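# Stand the cat litter pouch upright with clip attached

## Task

Set the cat litter pouch upright near the centre of the table, one of its wide faces turned toward the robot arms, and keep it away from both the pan and the scoop. The clip must finish attached to the pouch and holding it tightly. The pan must not be tipped over at the end. End the scene yourself with finished_scene.

## Robot and tools

Robot: two arms, left_arm and right_arm. Each has six revolute joints and a two-finger parallel gripper. Calibrated base positions in the scene frame: left_arm at (-0.024, +0.244, 0) with quaternion wxyz (+1.000, 0, 0, 0); right_arm at (+0.041, -0.340, 0) with quaternion wxyz (+1.000, 0, 0, +0.012).

Frame: every pose, target and velocity uses the scene frame. Its origin is on the table surface, halfway between the nominal bases. +z points up, +x points out over the table, and left_arm sits on the +y side. The arm names do not match left and right in the images. Reported hand positions and orientations can be a few centimetres off, more when the arm reaches far.

Gripper: the fingers extend along the gripper's +z axis and close along its y axis. end_effector_position is the point between the finger pads, roughly 1 cm behind the fingertips.

Row format, shared by execute_actions and move: one flat list of 16 numbers that covers both arms, even if only one arm moves. Order is x, y, z, qw, qx, qy, qz, opening for left_arm, then the same eight for right_arm. x, y, z is an absolute target position in metres in the scene frame, not an offset. qw, qx, qy, qz is an absolute target orientation, w first. Opening runs from -1 (closed) to +1 (fully open, 0.094 m). An arm you want to keep still should get the same full pose from the latest result, plus its current opening, in every call; a stray 0 in the opening slot counts as a command. To hold a gripper's orientation, repeat one fixed quaternion rather than copying the reported one, which drifts.

execute_actions(actions, cameras): actions is a list of actions. Each action is a list of 1 to 15 rows, and each row lasts one control step of 1/30 s. If an action has fewer than 15 rows, its final row repeats to fill 15 steps. For each gripper, every target must be within 0.6 m of that gripper's position at the start of the action, along each of the gripper's own axes. Otherwise the action is rejected for both arms. A malformed action, or a first action that fails this check, rejects the whole call. Sending an empty actions list just returns the current state and images. cameras chooses which images come back: leave it out, null or ["all"] for all, [] for none. The names are cam_high and cam_low, both 896x504.

move(target, speed, blend, opening_speed, blocking, cameras): drives each gripper in a straight line from its current Hand target to the target row. target is one 16-number row or a list of up to 15 rows. It has no 0.6 m limit, and all rows share a 10 s cap. speed is the top path speed in m/s, 0.002 to 2.9, default 0.25; turning is capped at twice that value in rad/s. Give one number or one per target. blend, in metres, rounds the corners at intermediate targets; 0 is the default. opening_speed is how fast the commanded opening changes, in units per second on the -1 to +1 scale, minimum 0.2; use a low value when closing on anything soft or fragile. blocking=false returns after about 0.5 s while the move continues, and a new move replaces the running one. Paths do not avoid obstacles or the other arm. Faster moves lag and stray more and hit harder. Keep paths away from an arm's own base, since the shoulder posture can flip. The result ends with a move: line giving the outcome, e.g. done, off_target, moving, held or fault, plus limits such as paced (pose clipped) or held (steps withheld). done means at rest within 10 mm and 2 degrees of the target; neither done nor off_target says whether anything is being touched.

wait(seconds): 0 to 10 s. Lets the scene run with each arm holding its last command, and any running move continues. stop(): brakes a running move to rest. zoom_image(camera, region): camera is cam_high or cam_low; region is [x0, y0, x1, y1] in pixels from the top-left corner, at most 504x504. read_manual(section): returns the licence texts only. finished_scene(scene): ends the current scene, given as an integer from 1 to 3, and cannot be undone.

Result lines: per arm, end_effector_position, end_effector_quat_wxyz, Hand target (where the arm is actually being sent, often short of your command), Joint positions (the last value is the finger opening in metres), Joint velocities ("within noise" means the arm is still), Joint torques (includes gravity; joints 1 to 3 wrap at ±28 N m), grip_measured (same scale as opening, reads slightly wide when empty), and Tool commands. Each step, the controller limits the commanded orientation to within 40 degrees of the current one, so large turns need several actions. Friction can leave an arm resting a centimetre or more from its target with no contact involved.

Gripping: once the fingers close about 0.05 below the reading at first contact (0.11 or more for small or round parts), they squeeze at full force, about 50 to 64 N per pad. To release, command an opening well above grip_measured.

Avoid: dropping things or letting go of a moving part; fast impacts and hard presses; any object leaving the table; tipping the pan; the two grippers or arms colliding or pinching each other, which can end the scene; holding loads or keeping an arm stretched or straining for long. That heats motors: MOTOR HOT appears at 75 °C, at 90 °C the arm folds up and stops working, and at 100 °C it goes limp. Loose objects may occasionally be nudged by outside pushes.

Each tool is called after ">>>" as name(argument=value, ...), one argument or row to a line, values as JSON.

## Session

>>> execute_actions(
  actions=[],
)

Scene clock: 0.00 s.
left_arm: end_effector_position=(+0.3860, +0.2951, +0.1255) grip_measured=+1.000 end_effector_quat_wxyz=(+0.466, -0.356, +0.808, -0.062) | right_arm: end_effector_position=(+0.1356, -0.1588, +0.1164) grip_measured=+1.000 end_effector_quat_wxyz=(+0.373, -0.231, +0.889, +0.133)
Joint positions: left_arm=[0.032 1.442 0.727 0.108 -0.208 -0.69 0.094] | right_arm=[1.654 0.743 0.521 -0.887 0.697 1 0.094]
Joint velocities: within noise
Joint torques (N m): no reading
Motor temperatures (°C): left_arm=[30 33 35 31 29 30 28] | right_arm=[27 36 33 30 26 27 28]
Heat: left arm: 35 °C; right arm: 36 °C.
Hand target: left_arm +0.3871, +0.2959, +0.1305; +0.471, -0.356, +0.805, -0.061 | right_arm +0.1377, -0.1597, +0.1200; +0.380, -0.228, +0.887, +0.132
Tool commands: left_gripper/opening=+1.0 right_gripper/opening=+1.0

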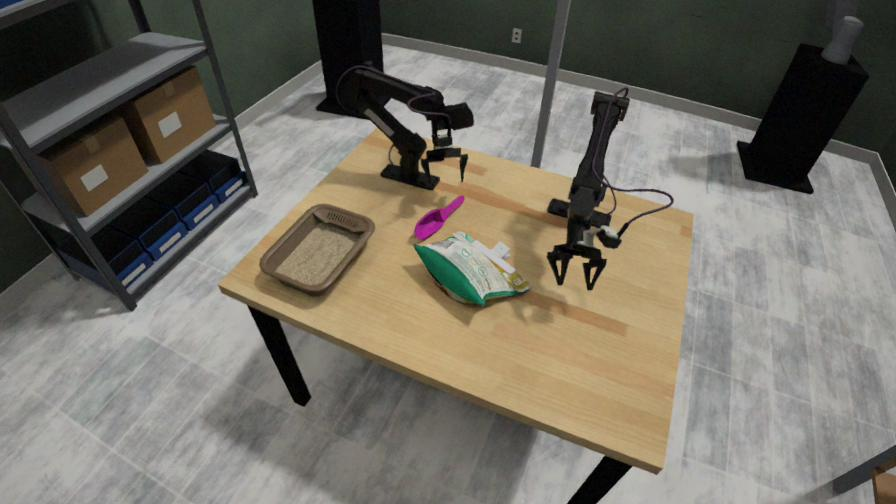

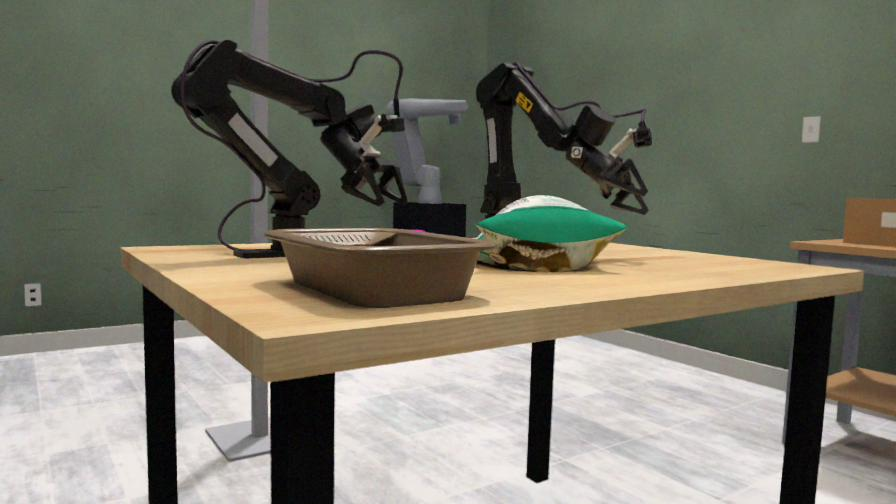

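>>> zoom_image(
  camera="cam_high",
  region=[380, 180, 560, 320],
)

>>> zoom_image(
  camera="cam_low",
  region=[400, 160, 660, 310],
)

>>> zoom_image(
  camera="cam_high",
  region=[220, 80, 700, 480],
)

Scaled by 2.800.

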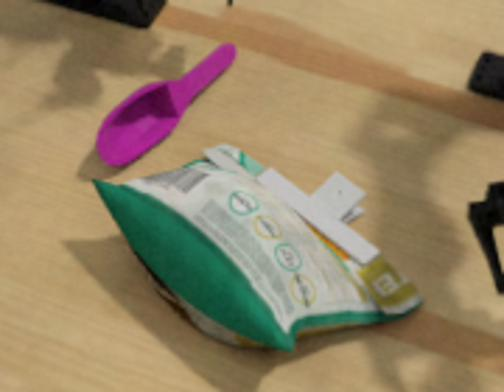

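Scaled by 1.938.

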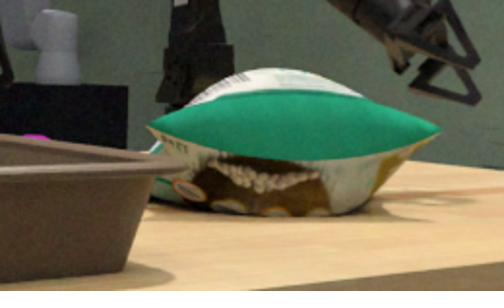

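Scaled by 1.050.

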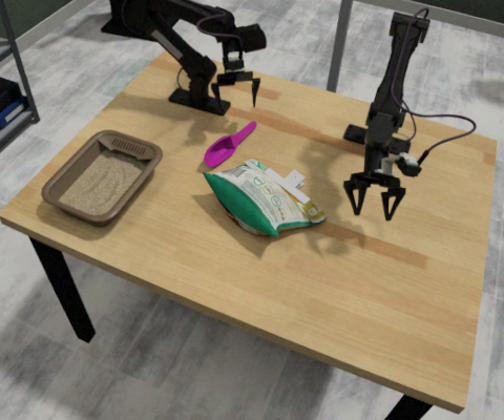

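>>> zoom_image(
  camera="cam_high",
  region=[446, 225, 536, 300],
)

>>> zoom_image(
  camera="cam_low",
  region=[460, 180, 560, 280],
)

Scaled by 5.600.

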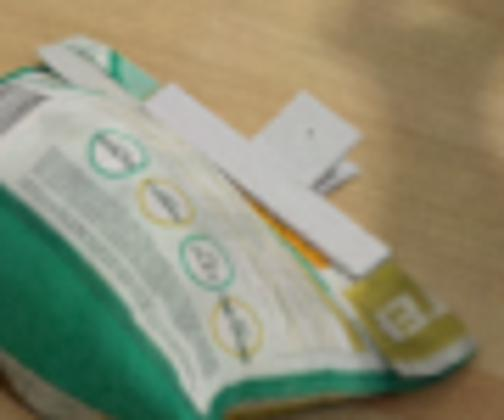

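Scaled by 5.040.

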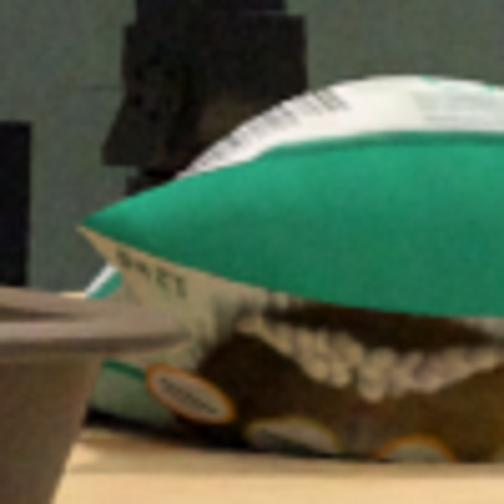

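>>> move(
  target=[0.35,0.25,0.12,0,0,1,0,-1,0.1356,-0.1588,0.1164,0.373,-0.231,0.889,0.133,1],
)

>>> zoom_image(
  camera="cam_high",
  region=[480, 200, 680, 340],
)

>>> zoom_image(
  camera="cam_low",
  region=[460, 100, 720, 280],
)

>>> move(
  target=[0.55,0.25,0.12,0,0,1,0,-1,0.1356,-0.1588,0.1164,0.373,-0.231,0.889,0.133,1],
)

>>> zoom_image(
  camera="cam_high",
  region=[480, 240, 680, 380],
)

>>> zoom_image(
  camera="cam_low",
  region=[460, 100, 720, 280],
)

>>> move(
  target=[0.55,0.05,0.17,0,0,1,0,-1,0.1356,-0.1588,0.1164,0.373,-0.231,0.889,0.133,1],
)

>>> zoom_image(
  camera="cam_high",
  region=[400, 200, 600, 340],
)

>>> zoom_image(
  camera="cam_low",
  region=[400, 50, 660, 230],
)

Scene clock: 5.60 s.
left_arm: end_effector_position=(+0.3460, +0.2502, +0.1195) grip_measured=-0.994 end_effector_quat_wxyz=(+0.001, -0.005, +1.000, -0.003) | right_arm: end_effector_position=(+0.1345, -0.1585, +0.1156) grip_measured=+1.000 end_effector_quat_wxyz=(+0.370, -0.232, +0.890, +0.134)
Joint positions: left_arm=[0.017 1.949 1.725 -1.344 0.007 0.008 0] | right_arm=[1.654 0.743 0.521 -0.887 0.689 1 0.094]
Joint velocities: within noise
Joint torques (N m): left_arm=[-0.42 -7.64 8.72 0.32 -0.08 0.05] | right_arm=[-0.34 0.13 6.48 0.94 0.41 -0.05]
Motor temperatures (°C): left_arm=[30 34 37 31 29 30 28] | right_arm=[27 36 34 30 26 27 28]
Heat: left arm: 37 °C; right arm: 36 °C.
Hand target: left_arm +0.3499, +0.2500, +0.1200; +0.000, +0.000, +1.000, +0.000 | right_arm +0.1356, -0.1588, +0.1164; +0.373, -0.231, +0.889, +0.133
Off the commanded pose: left_arm 0.004 m, 1 deg | right_arm 0.001 m, 0 deg.
move: done

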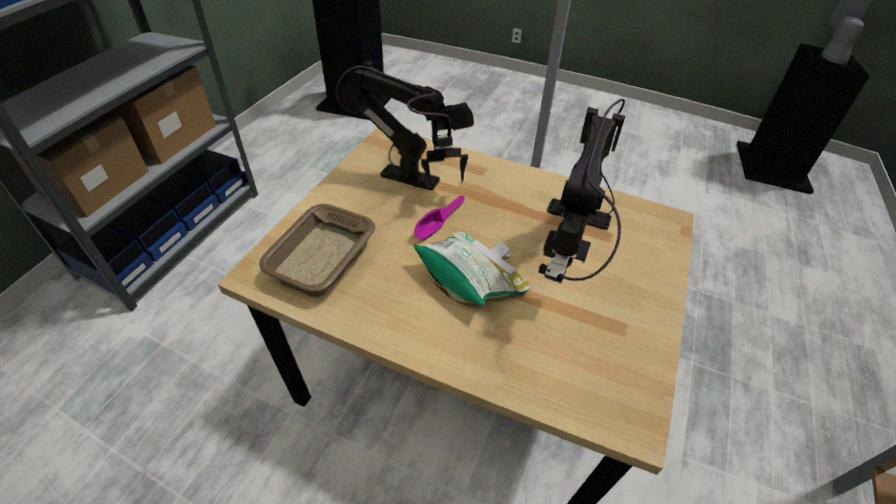

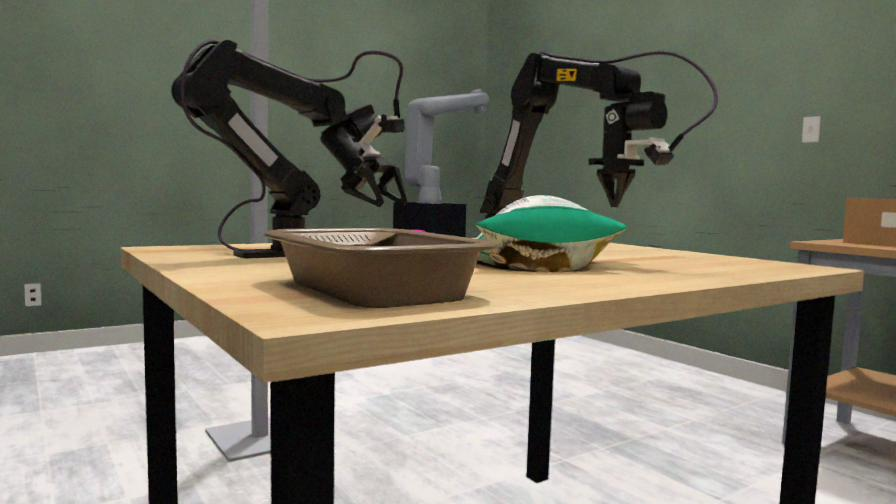

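Scaled by 2.520.

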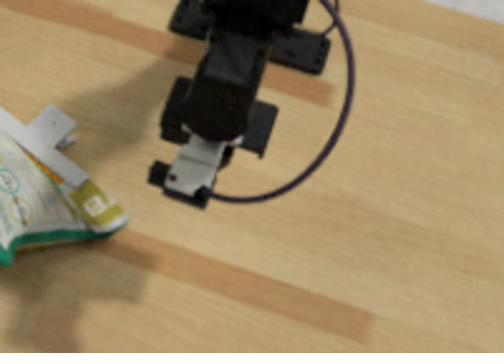

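Scaled by 1.938.

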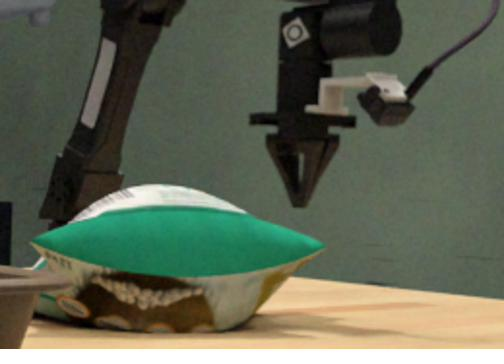

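Scene clock: 7.23 s.
left_arm: end_effector_position=(+0.5421, +0.2521, +0.1238) grip_measured=-0.994 end_effector_quat_wxyz=(+0.180, -0.003, +0.984, -0.001) | right_arm: end_effector_position=(+0.1344, -0.1585, +0.1155) grip_measured=+1.000 end_effector_quat_wxyz=(+0.369, -0.232, +0.890, +0.134)
Joint positions: left_arm=[0.014 2.633 2.84 -1.414 0.007 0.008 0] | right_arm=[1.654 0.743 0.521 -0.887 0.689 1 0.094]
Joint velocities: within noise
Joint torques (N m): left_arm=[-0.46 -11.75 8.66 1.2 -0.07 0] | right_arm=[-0.2 0.18 6.41 0.95 0.38 -0.06]
Motor temperatures (°C): left_arm=[30 34 37 31 29 30 28] | right_arm=[27 36 34 30 26 27 28]
Heat: left arm: 37 °C; right arm: 36 °C.
Hand target: left_arm +0.5490, +0.2500, +0.1197; +0.189, -0.001, +0.982, +0.001 | right_arm +0.1356, -0.1588, +0.1164; +0.373, -0.231, +0.889, +0.133
Off the commanded pose: left_arm 0.009 m, 21 deg | right_arm 0.001 m, 0 deg.
elbow stopped short (left arm): the move would have taken joint 3 (elbow) straighter than the controller allows.
move: off_target (left_arm)

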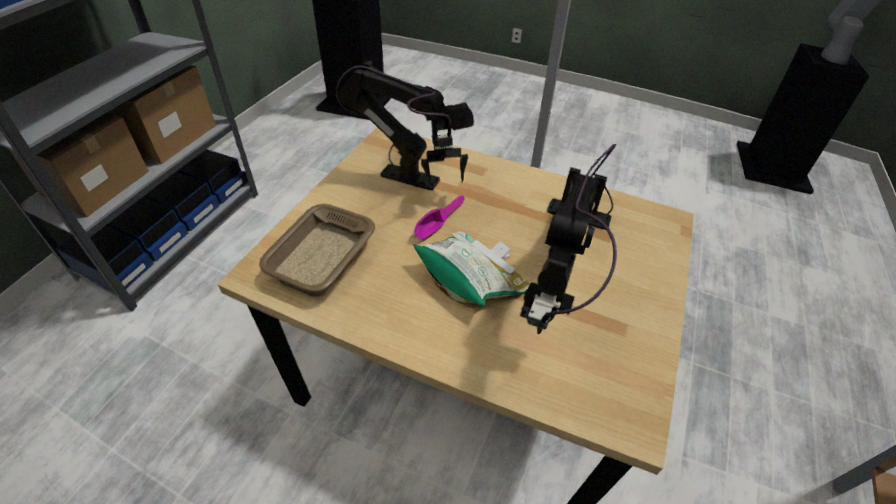

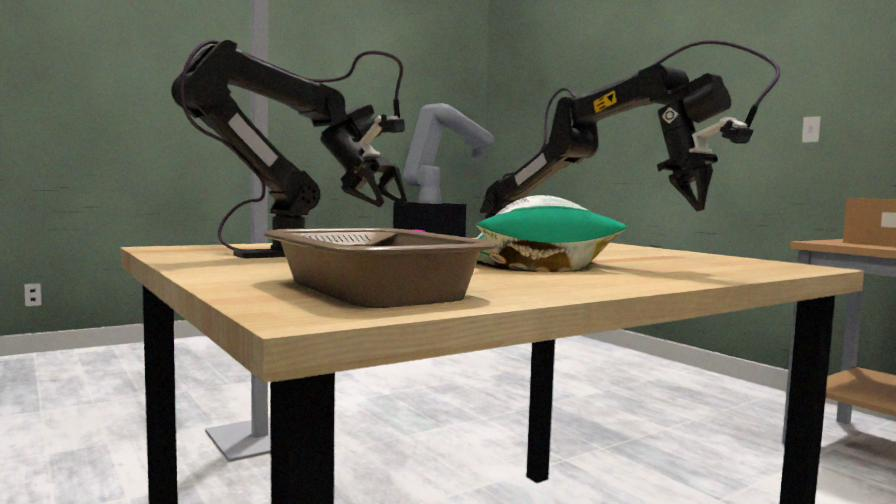

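Scaled by 2.520.

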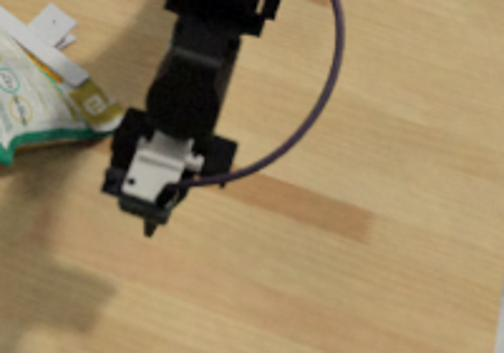

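Scaled by 1.938.

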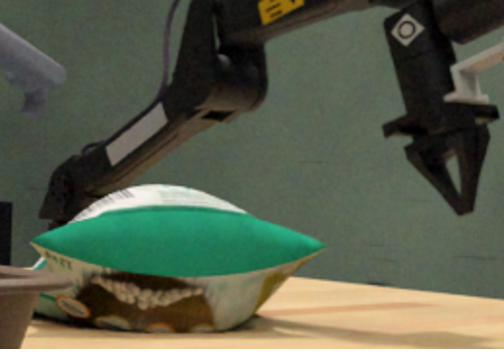

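Scene clock: 9.00 s.
left_arm: end_effector_position=(+0.5437, +0.0507, +0.1394) grip_measured=-0.994 end_effector_quat_wxyz=(+0.241, +0.005, +0.967, -0.077) | right_arm: end_effector_position=(+0.1344, -0.1585, +0.1155) grip_measured=+1.000 end_effector_quat_wxyz=(+0.369, -0.232, +0.890, +0.134)
Joint positions: left_arm=[-0.333 2.633 2.84 -1.266 -0.01 -0.319 0] | right_arm=[1.654 0.743 0.521 -0.887 0.689 1 0.094]
Joint velocities: within noise
Joint torques (N m): left_arm=[0.36 -16.53 8.81 1.47 0.05 -0.03] | right_arm=[-0.18 0.17 6.49 0.94 0.41 -0.05]
Motor temperatures (°C): left_arm=[30 36 37 32 29 30 28] | right_arm=[27 36 34 30 26 27 28]
Heat: left arm: 37 °C; right arm: 36 °C.
Hand target: left_arm +0.5482, +0.0505, +0.1696; +0.274, +0.002, +0.958, -0.091 | right_arm +0.1356, -0.1588, +0.1164; +0.373, -0.231, +0.889, +0.133
Off the commanded pose: left_arm 0.031 m, 29 deg | right_arm 0.001 m, 0 deg.
elbow stopped short (left arm): the move would have taken joint 3 (elbow) straighter than the controller allows.
move: off_target (left_arm)

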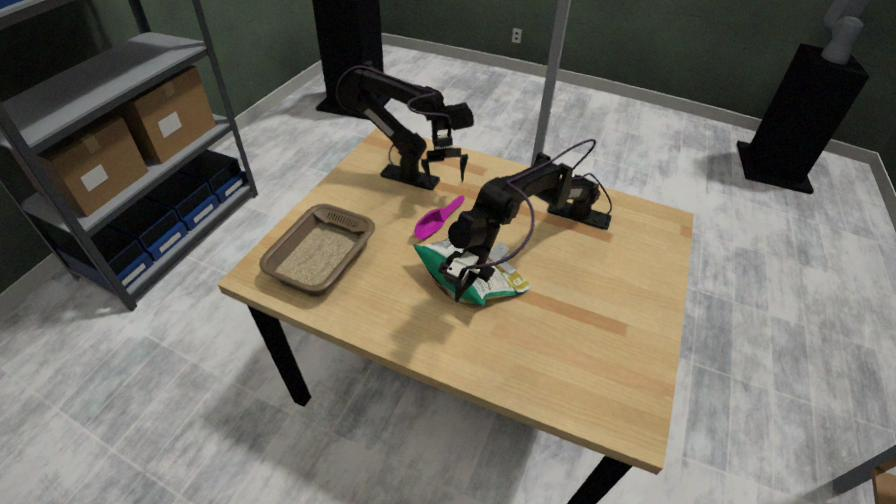

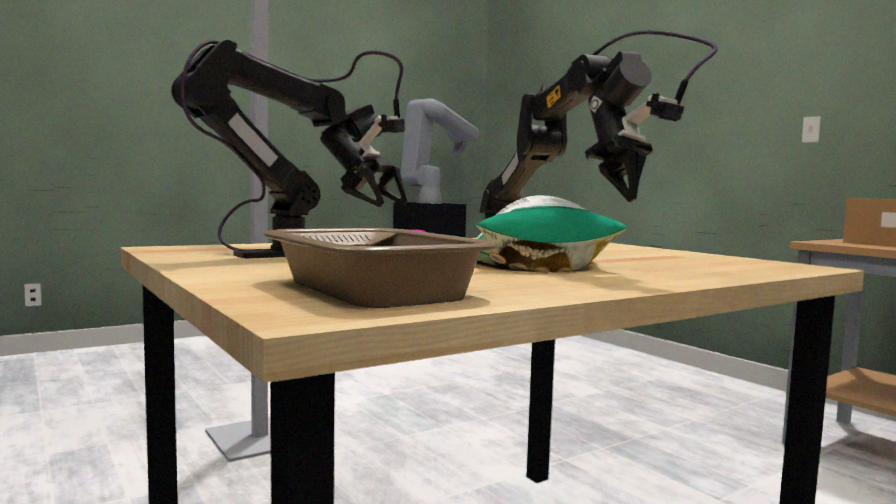

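Scaled by 2.520.

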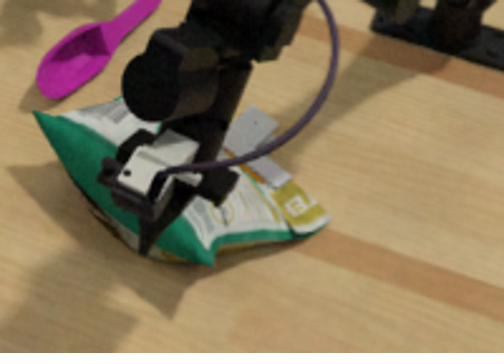

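Scaled by 1.938.

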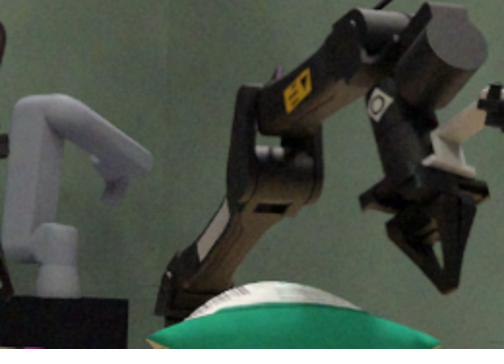

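>>> move(
  target=[
    [0.36,0.20,0.22,0,0,1,0,-0.15,0.1356,-0.1588,0.1164,0.373,-0.231,0.889,0.133,1],
    [0.23,0.21,0.12,0.3124,-0.4461,0.6870,-0.4812,-0.15,0.1356,-0.1588,0.1164,0.373,-0.231,0.889,0.133,1],
  ],
)

>>> zoom_image(
  camera="cam_high",
  region=[420, 180, 620, 320],
)

Scene clock: 17.73 s.
left_arm: end_effector_position=(+0.2305, +0.2098, +0.1221) grip_measured=-0.151 end_effector_quat_wxyz=(+0.307, -0.448, +0.687, -0.482) | right_arm: end_effector_position=(+0.1344, -0.1585, +0.1155) grip_measured=+1.000 end_effector_quat_wxyz=(+0.369, -0.232, +0.890, +0.134)
Joint positions: left_arm=[0.319 0.564 0.147 -0.048 0.689 -1.273 0.04] | right_arm=[1.654 0.743 0.521 -0.887 0.689 1 0.094]
Joint velocities: within noise
Joint torques (N m): left_arm=[-0.16 0.43 6.5 2.02 0.11 0.03] | right_arm=[-0.1 -0.08 6.41 0.93 0.4 -0.07]
Motor temperatures (°C): left_arm=[30 38 37 32 29 30 28] | right_arm=[27 35 35 31 26 27 28]
Heat: left arm: 38 °C; right arm: 35 °C.
Hand target: left_arm +0.2300, +0.2100, +0.1200; +0.312, -0.446, +0.687, -0.481 | right_arm +0.1356, -0.1588, +0.1164; +0.373, -0.231, +0.889, +0.133
Off the commanded pose: left_arm 0.002 m, 1 deg | right_arm 0.001 m, 0 deg.
move: done

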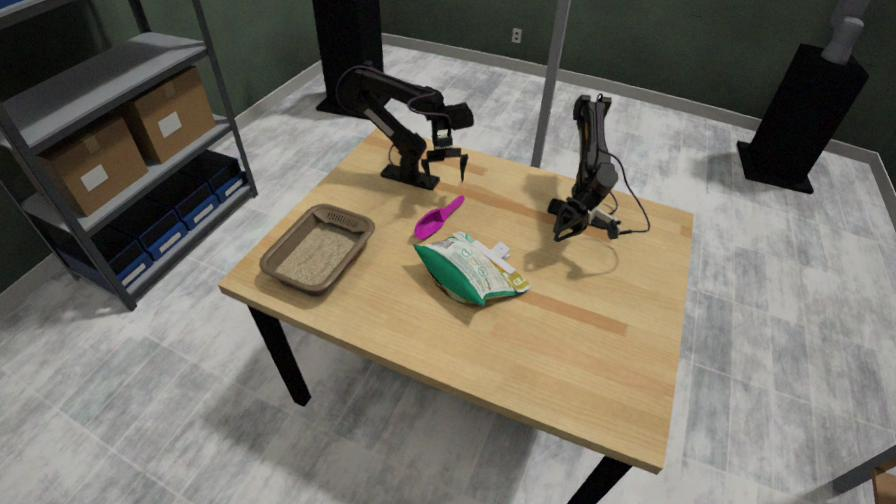

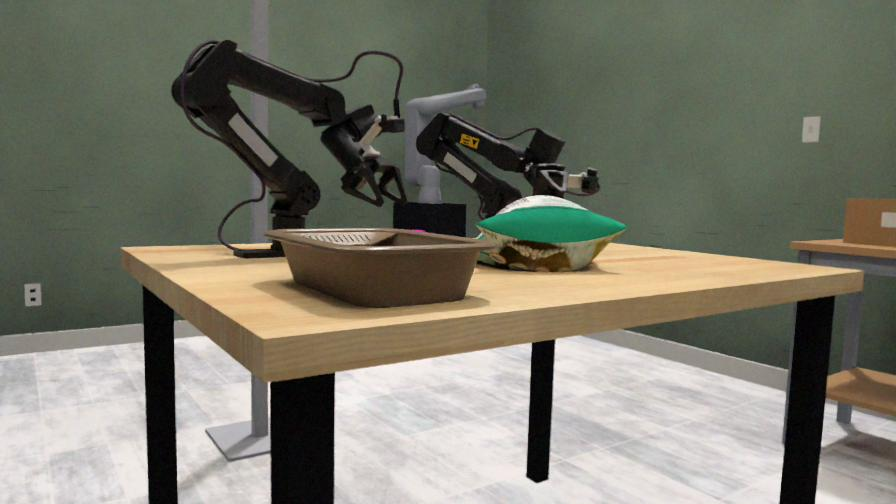

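Scaled by 2.520.

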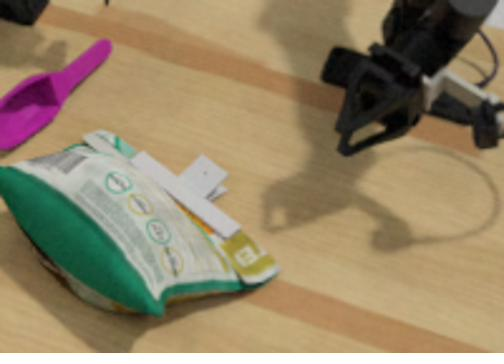

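>>> move(
  target=[
    [0.23,0.206,0.085,0.3124,-0.4461,0.6870,-0.4812,-0.15,0.1356,-0.1588,0.1164,0.373,-0.231,0.889,0.133,1],
    [0.305,0.173,0.055,0.3124,-0.4461,0.6870,-0.4812,-0.15,0.1356,-0.1588,0.1164,0.373,-0.231,0.889,0.133,1],
  ],
  speed=0.1,
)

>>> zoom_image(
  camera="cam_high",
  region=[460, 210, 610, 310],
)

>>> zoom_image(
  camera="cam_low",
  region=[460, 160, 680, 290],
)

Scene clock: 20.30 s.
left_arm: end_effector_position=(+0.3009, +0.1738, +0.0528) grip_measured=-0.151 end_effector_quat_wxyz=(+0.306, -0.450, +0.688, -0.480) | right_arm: end_effector_position=(+0.1344, -0.1585, +0.1155) grip_measured=+1.000 end_effector_quat_wxyz=(+0.369, -0.232, +0.890, +0.134)
Joint positions: left_arm=[-0.016 1.614 0.11 1.116 0.381 -1.431 0.04] | right_arm=[1.654 0.743 0.521 -0.887 0.689 1 0.094]
Joint velocities: within noise
Joint torques (N m): left_arm=[-0.55 -2.78 4.94 2.07 -0.06 0.02] | right_arm=[-0.14 0.27 6.5 0.91 0.39 -0.06]
Motor temperatures (°C): left_arm=[30 37 37 33 29 30 28] | right_arm=[27 35 35 31 26 27 28]
Heat: left arm: 37 °C; right arm: 35 °C.
Hand target: left_arm +0.3048, +0.1730, +0.0550; +0.312, -0.446, +0.687, -0.481 | right_arm +0.1356, -0.1588, +0.1164; +0.373, -0.231, +0.889, +0.133
Off the commanded pose: left_arm 0.005 m, 1 deg | right_arm 0.001 m, 0 deg.
move: done

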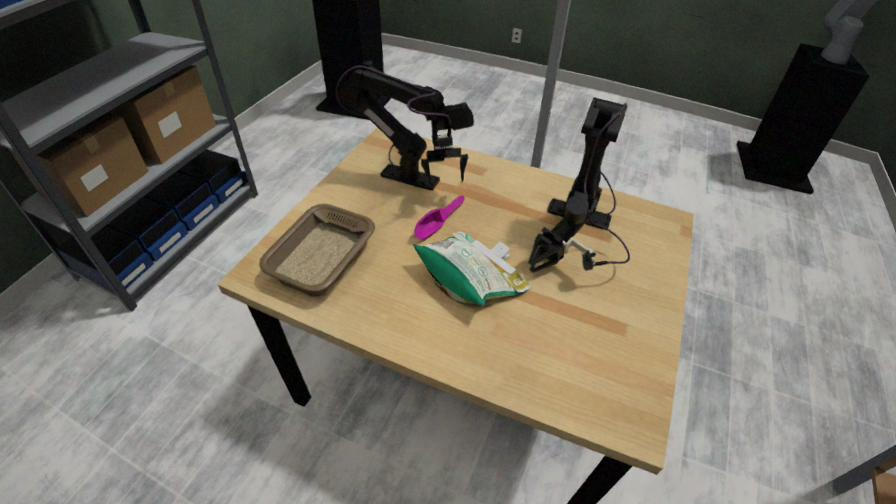

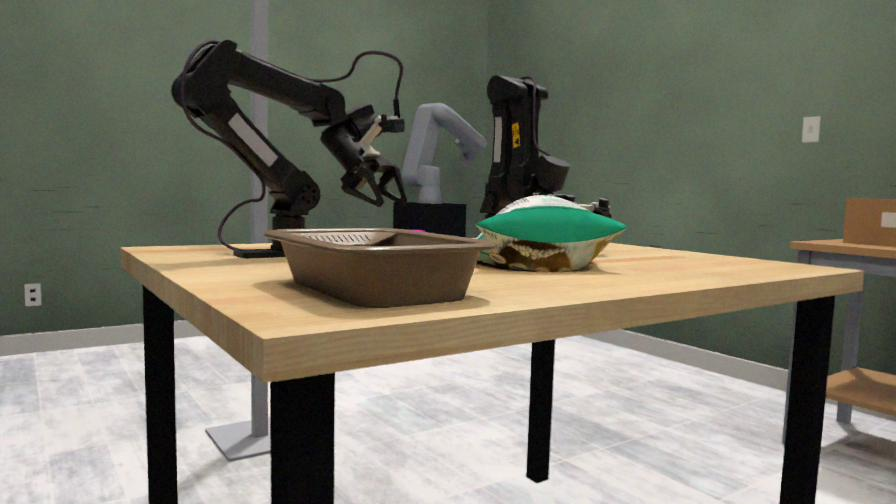

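Scaled by 3.360.

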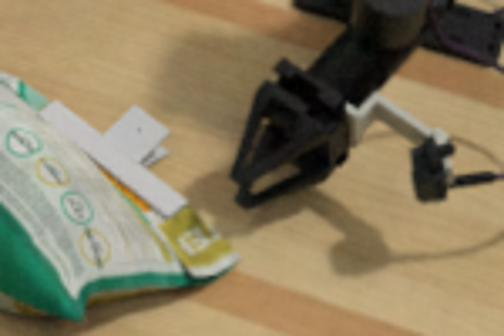

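Scaled by 2.291.

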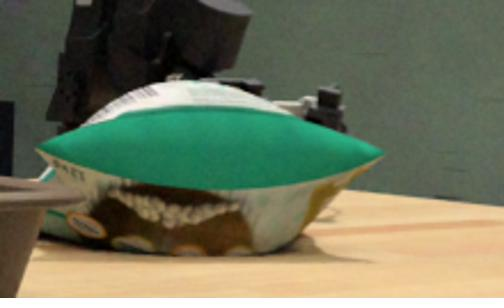

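>>> move(
  target=[
    [0.263,0.186,0.06,0.2723,-0.4715,0.7263,-0.4193,-0.3,0.1356,-0.1588,0.1164,0.373,-0.231,0.889,0.133,1],
    [0.275,0.181,0.029,0.2723,-0.4715,0.7263,-0.4193,-0.3,0.1356,-0.1588,0.1164,0.373,-0.231,0.889,0.133,1],
  ],
  speed=0.1,
  cameras=["cam_high"],
)

>>> zoom_image(
  camera="cam_high",
  region=[460, 210, 610, 310],
)

>>> move(
  target=[0.310,0.164,0.029,0.2723,-0.4715,0.7263,-0.4193,-0.3,0.1356,-0.1588,0.1164,0.373,-0.231,0.889,0.133,1],
  speed=0.1,
)

>>> zoom_image(
  camera="cam_high",
  region=[460, 210, 610, 310],
)

Scene clock: 23.17 s.
left_arm: end_effector_position=(+0.2785, +0.1813, +0.0334) grip_measured=-0.299 end_effector_quat_wxyz=(+0.273, -0.471, +0.724, -0.424) | right_arm: end_effector_position=(+0.1344, -0.1585, +0.1155) grip_measured=+1.000 end_effector_quat_wxyz=(+0.369, -0.232, +0.890, +0.134)
Joint positions: left_arm=[-0.002 1.422 0.107 0.762 0.363 -1.359 0.033] | right_arm=[1.654 0.743 0.521 -0.887 0.689 1 0.094]
Joint velocities: within noise
Joint torques (N m): left_arm=[-0.46 -2.11 3.82 1.99 0.02 0.05] | right_arm=[-0.13 0.23 6.63 0.99 0.44 0]
Motor temperatures (°C): left_arm=[30 36 37 33 29 30 28] | right_arm=[27 35 35 31 26 27 28]
Heat: left arm: 37 °C; right arm: 35 °C.
Hand target: left_arm +0.2750, +0.1810, +0.0290; +0.272, -0.472, +0.727, -0.419 | right_arm +0.1356, -0.1588, +0.1164; +0.373, -0.231, +0.889, +0.133
Off the commanded pose: left_arm 0.006 m, 1 deg | right_arm 0.001 m, 0 deg.
move: done
Images, in order (width x height): cam_high 896x504.

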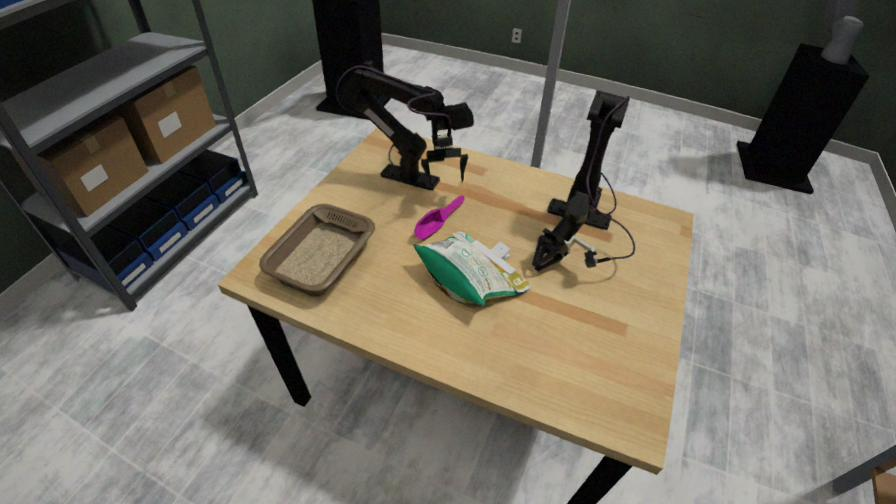

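Scaled by 3.360.

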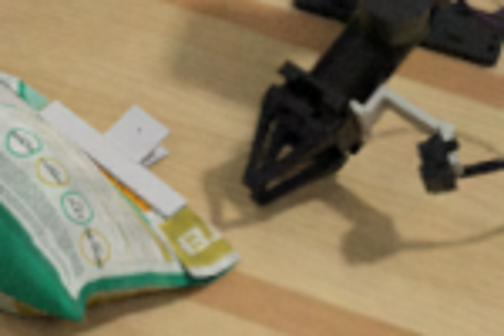

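Scene clock: 24.20 s.
left_arm: end_effector_position=(+0.3039, +0.1645, +0.0260) grip_measured=-0.299 end_effector_quat_wxyz=(+0.265, -0.475, +0.728, -0.418) | right_arm: end_effector_position=(+0.1344, -0.1585, +0.1155) grip_measured=+1.000 end_effector_quat_wxyz=(+0.369, -0.232, +0.890, +0.134)
Joint positions: left_arm=[-0.089 1.579 0.208 0.809 0.29 -1.406 0.033] | right_arm=[1.654 0.743 0.521 -0.887 0.689 1 0.094]
Joint velocities: within noise
Joint torques (N m): left_arm=[-0.57 -3 5.78 1.97 -0.04 -0.02] | right_arm=[-0.31 0.29 6.6 0.97 0.38 -0.04]
Motor temperatures (°C): left_arm=[30 36 37 33 29 30 28] | right_arm=[27 35 35 31 26 27 28]
Heat: left arm: 37 °C; right arm: 35 °C.
Hand target: left_arm +0.3098, +0.1640, +0.0292; +0.272, -0.472, +0.726, -0.419 | right_arm +0.1356, -0.1588, +0.1164; +0.373, -0.231, +0.889, +0.133
Off the commanded pose: left_arm 0.007 m, 1 deg | right_arm 0.001 m, 0 deg.
move: done

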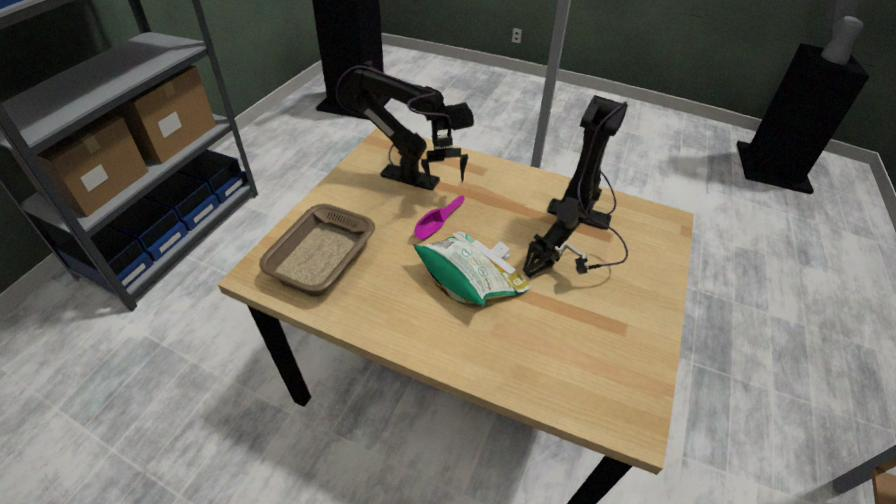

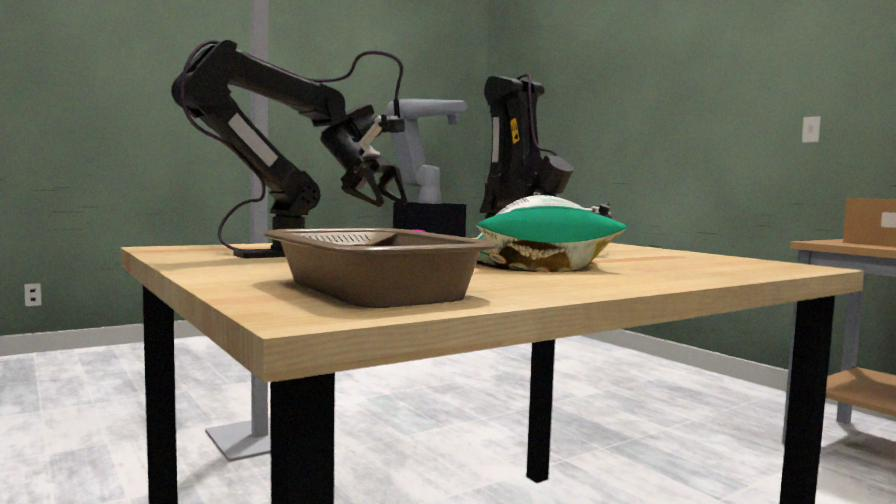

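Scaled by 3.360.

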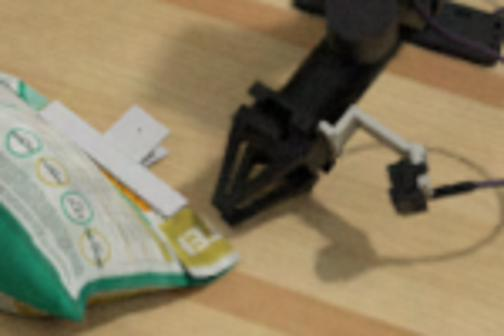

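>>> move(
  target=[0.328,0.157,0.031,0.2723,-0.4715,0.7263,-0.4193,-0.3,0.1356,-0.1588,0.1164,0.373,-0.231,0.889,0.133,1],
  speed=0.08,
)

>>> zoom_image(
  camera="cam_high",
  region=[490, 230, 570, 300],
)

>>> zoom_image(
  camera="cam_low",
  region=[460, 180, 660, 290],
)

Scene clock: 25.13 s.
left_arm: end_effector_position=(+0.3237, +0.1578, +0.0312) grip_measured=-0.299 end_effector_quat_wxyz=(+0.270, -0.472, +0.725, -0.422) | right_arm: end_effector_position=(+0.1344, -0.1585, +0.1155) grip_measured=+1.000 end_effector_quat_wxyz=(+0.369, -0.232, +0.890, +0.134)
Joint positions: left_arm=[-0.113 1.631 0.28 0.809 0.269 -1.419 0.033] | right_arm=[1.654 0.743 0.521 -0.887 0.689 1 0.094]
Joint velocities: within noise
Joint torques (N m): left_arm=[-0.34 -3.43 6.26 1.84 -0.03 0.07] | right_arm=[-0.1 0.17 6.6 0.93 0.35 -0.05]
Motor temperatures (°C): left_arm=[30 36 37 34 29 30 28] | right_arm=[27 35 35 31 26 27 28]
Heat: left arm: 37 °C; right arm: 35 °C.
Hand target: left_arm +0.3278, +0.1570, +0.0310; +0.272, -0.472, +0.726, -0.419 | right_arm +0.1356, -0.1588, +0.1164; +0.373, -0.231, +0.889, +0.133
Off the commanded pose: left_arm 0.004 m, 0 deg | right_arm 0.001 m, 0 deg.
move: done

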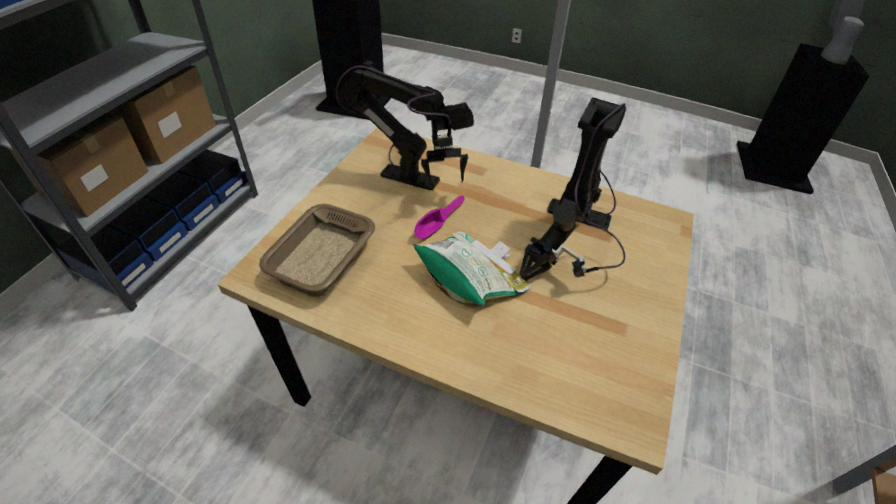

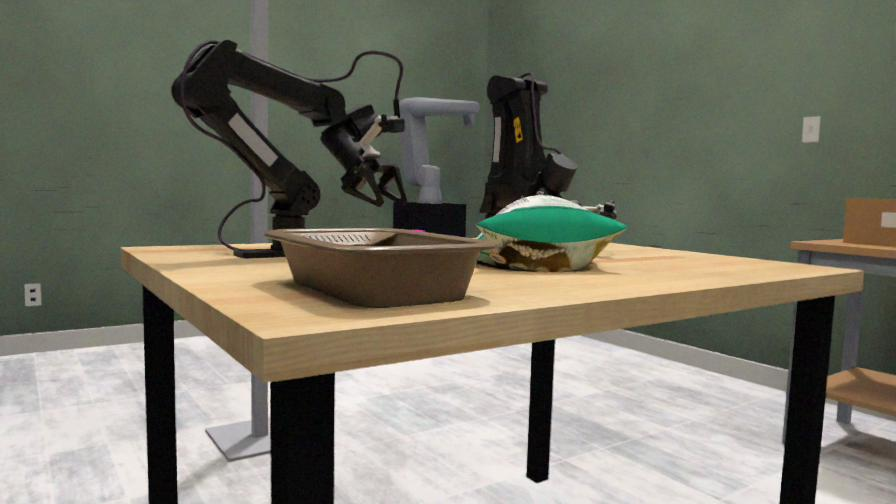

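Scaled by 6.300.

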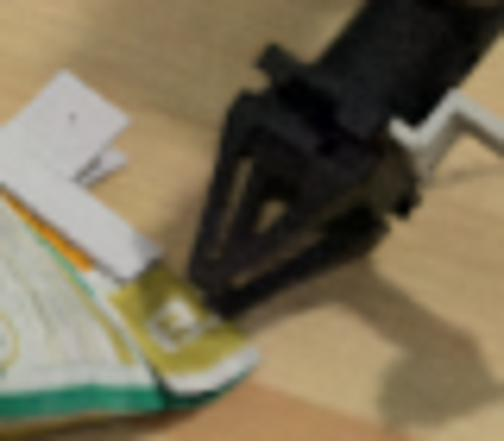

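Scaled by 2.520.

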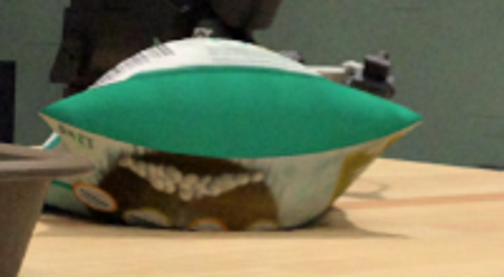

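>>> move(
  target=[0.342,0.152,0.031,0.2723,-0.4715,0.7263,-0.4193,-0.3,0.1356,-0.1588,0.1164,0.373,-0.231,0.889,0.133,1],
  speed=0.05,
)

>>> zoom_image(
  camera="cam_high",
  region=[490, 230, 570, 300],
)

>>> zoom_image(
  camera="cam_low",
  region=[460, 180, 660, 290],
)

Scene clock: 26.07 s.
left_arm: end_effector_position=(+0.3384, +0.1528, +0.0330) grip_measured=-0.299 end_effector_quat_wxyz=(+0.273, -0.470, +0.724, -0.424) | right_arm: end_effector_position=(+0.1344, -0.1585, +0.1155) grip_measured=+1.000 end_effector_quat_wxyz=(+0.369, -0.232, +0.890, +0.134)
Joint positions: left_arm=[-0.128 1.677 0.335 0.809 0.257 -1.427 0.033] | right_arm=[1.654 0.743 0.521 -0.887 0.689 1 0.094]
Joint velocities: within noise
Joint torques (N m): left_arm=[-0.4 -3.89 6.19 1.82 -0.11 -0.04] | right_arm=[-0.28 0.31 6.35 0.92 0.39 -0.06]
Motor temperatures (°C): left_arm=[30 36 37 34 29 30 28] | right_arm=[27 35 35 31 26 27 28]
Heat: left arm: 37 °C; right arm: 35 °C.
Hand target: left_arm +0.3418, +0.1520, +0.0310; +0.272, -0.471, +0.726, -0.419 | right_arm +0.1356, -0.1588, +0.1164; +0.373, -0.231, +0.889, +0.133
Off the commanded pose: left_arm 0.004 m, 1 deg | right_arm 0.001 m, 0 deg.
move: done

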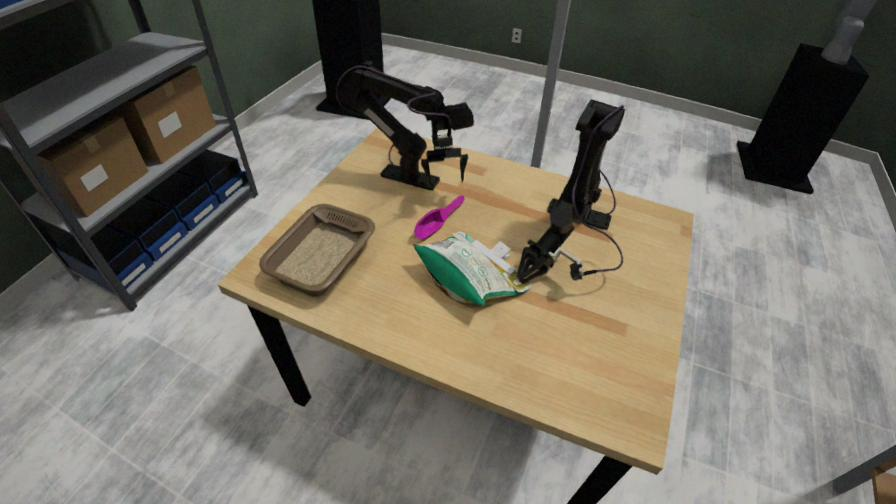

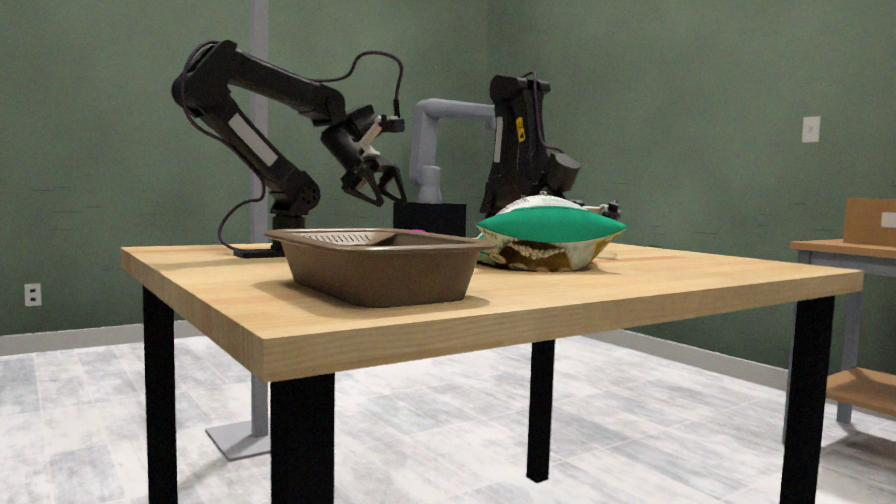

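Scaled by 6.300.

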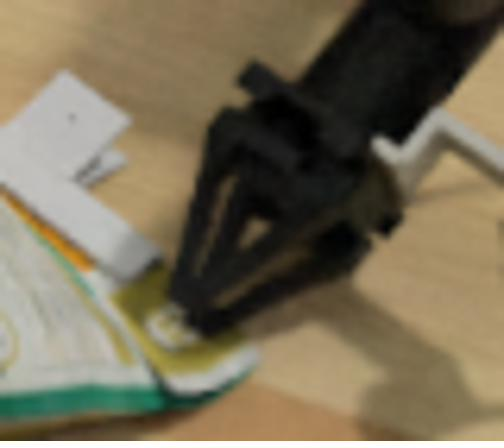

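Scaled by 2.520.

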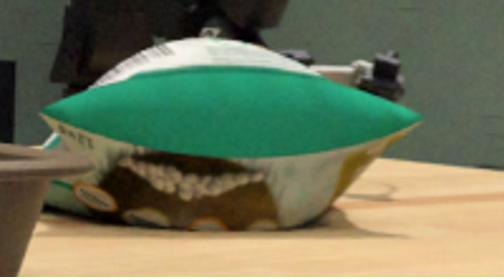

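>>> move(
  target=[
    [0.300,0.170,0.034,0.2923,-0.4595,0.7079,-0.4502,-0.3,0.1356,-0.1588,0.1164,0.373,-0.231,0.889,0.133,1],
    [0.303,0.169,0.022,0.2923,-0.4595,0.7079,-0.4502,-0.3,0.1356,-0.1588,0.1164,0.373,-0.231,0.889,0.133,1],
  ],
  speed=0.05,
)

>>> zoom_image(
  camera="cam_high",
  region=[490, 230, 570, 300],
)

Scene clock: 28.53 s.
left_arm: end_effector_position=(+0.3049, +0.1685, +0.0250) grip_measured=-0.299 end_effector_quat_wxyz=(+0.293, -0.462, +0.705, -0.452) | right_arm: end_effector_position=(+0.1344, -0.1585, +0.1155) grip_measured=+1.000 end_effector_quat_wxyz=(+0.369, -0.232, +0.890, +0.134)
Joint positions: left_arm=[-0.062 1.757 0.142 1.157 0.321 -1.422 0.033] | right_arm=[1.654 0.743 0.521 -0.887 0.689 1 0.094]
Joint velocities: within noise
Joint torques (N m): left_arm=[0.32 -3.26 2.82 2.01 0.12 0.12] | right_arm=[-0.4 0.13 6.45 0.91 0.45 -0.04]
Motor temperatures (°C): left_arm=[30 35 37 34 29 30 28] | right_arm=[27 35 35 31 26 27 28]
Heat: left arm: 37 °C; right arm: 35 °C.
Hand target: left_arm +0.3030, +0.1690, +0.0221; +0.292, -0.460, +0.708, -0.450 | right_arm +0.1356, -0.1588, +0.1164; +0.373, -0.231, +0.889, +0.133
Off the commanded pose: left_arm 0.004 m, 1 deg | right_arm 0.001 m, 0 deg.
move: done

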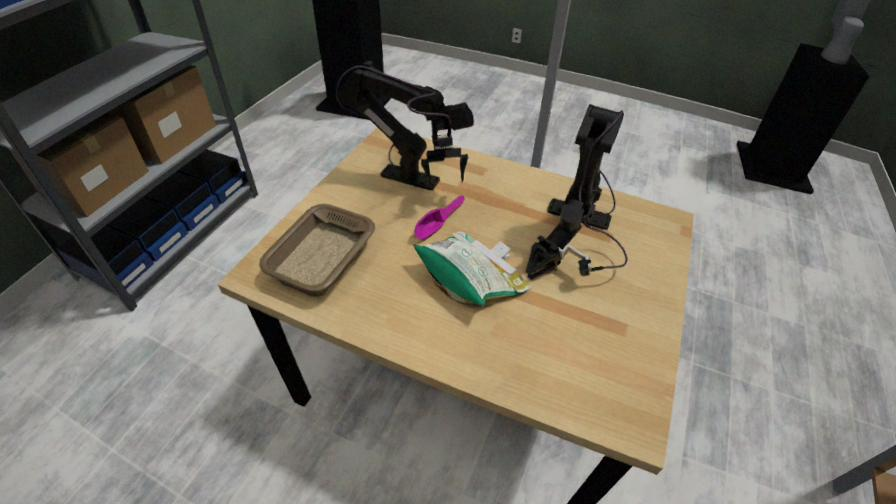

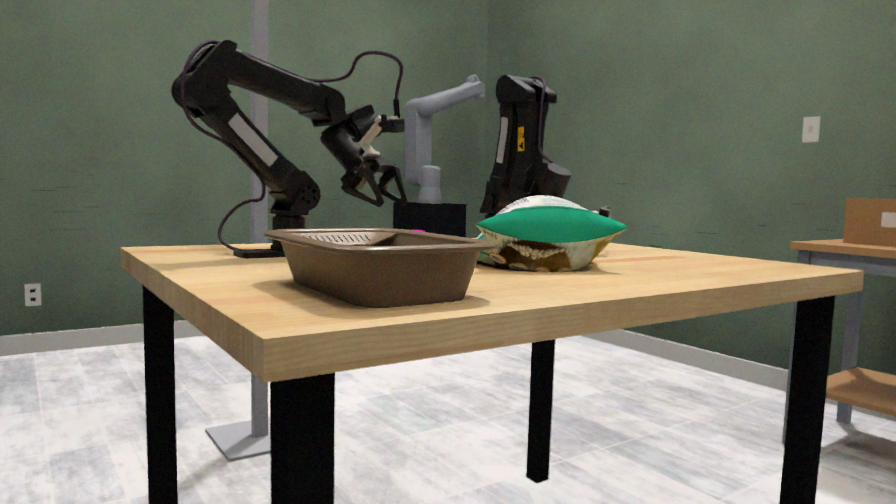

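Scaled by 6.300.

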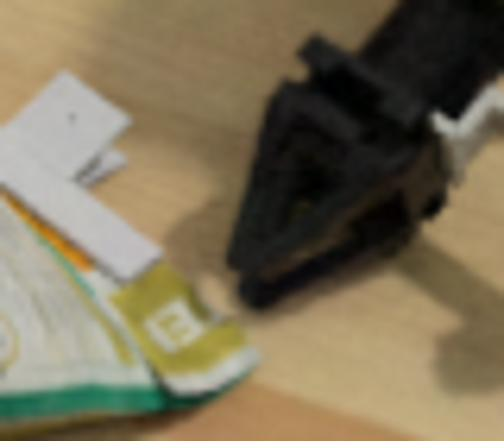

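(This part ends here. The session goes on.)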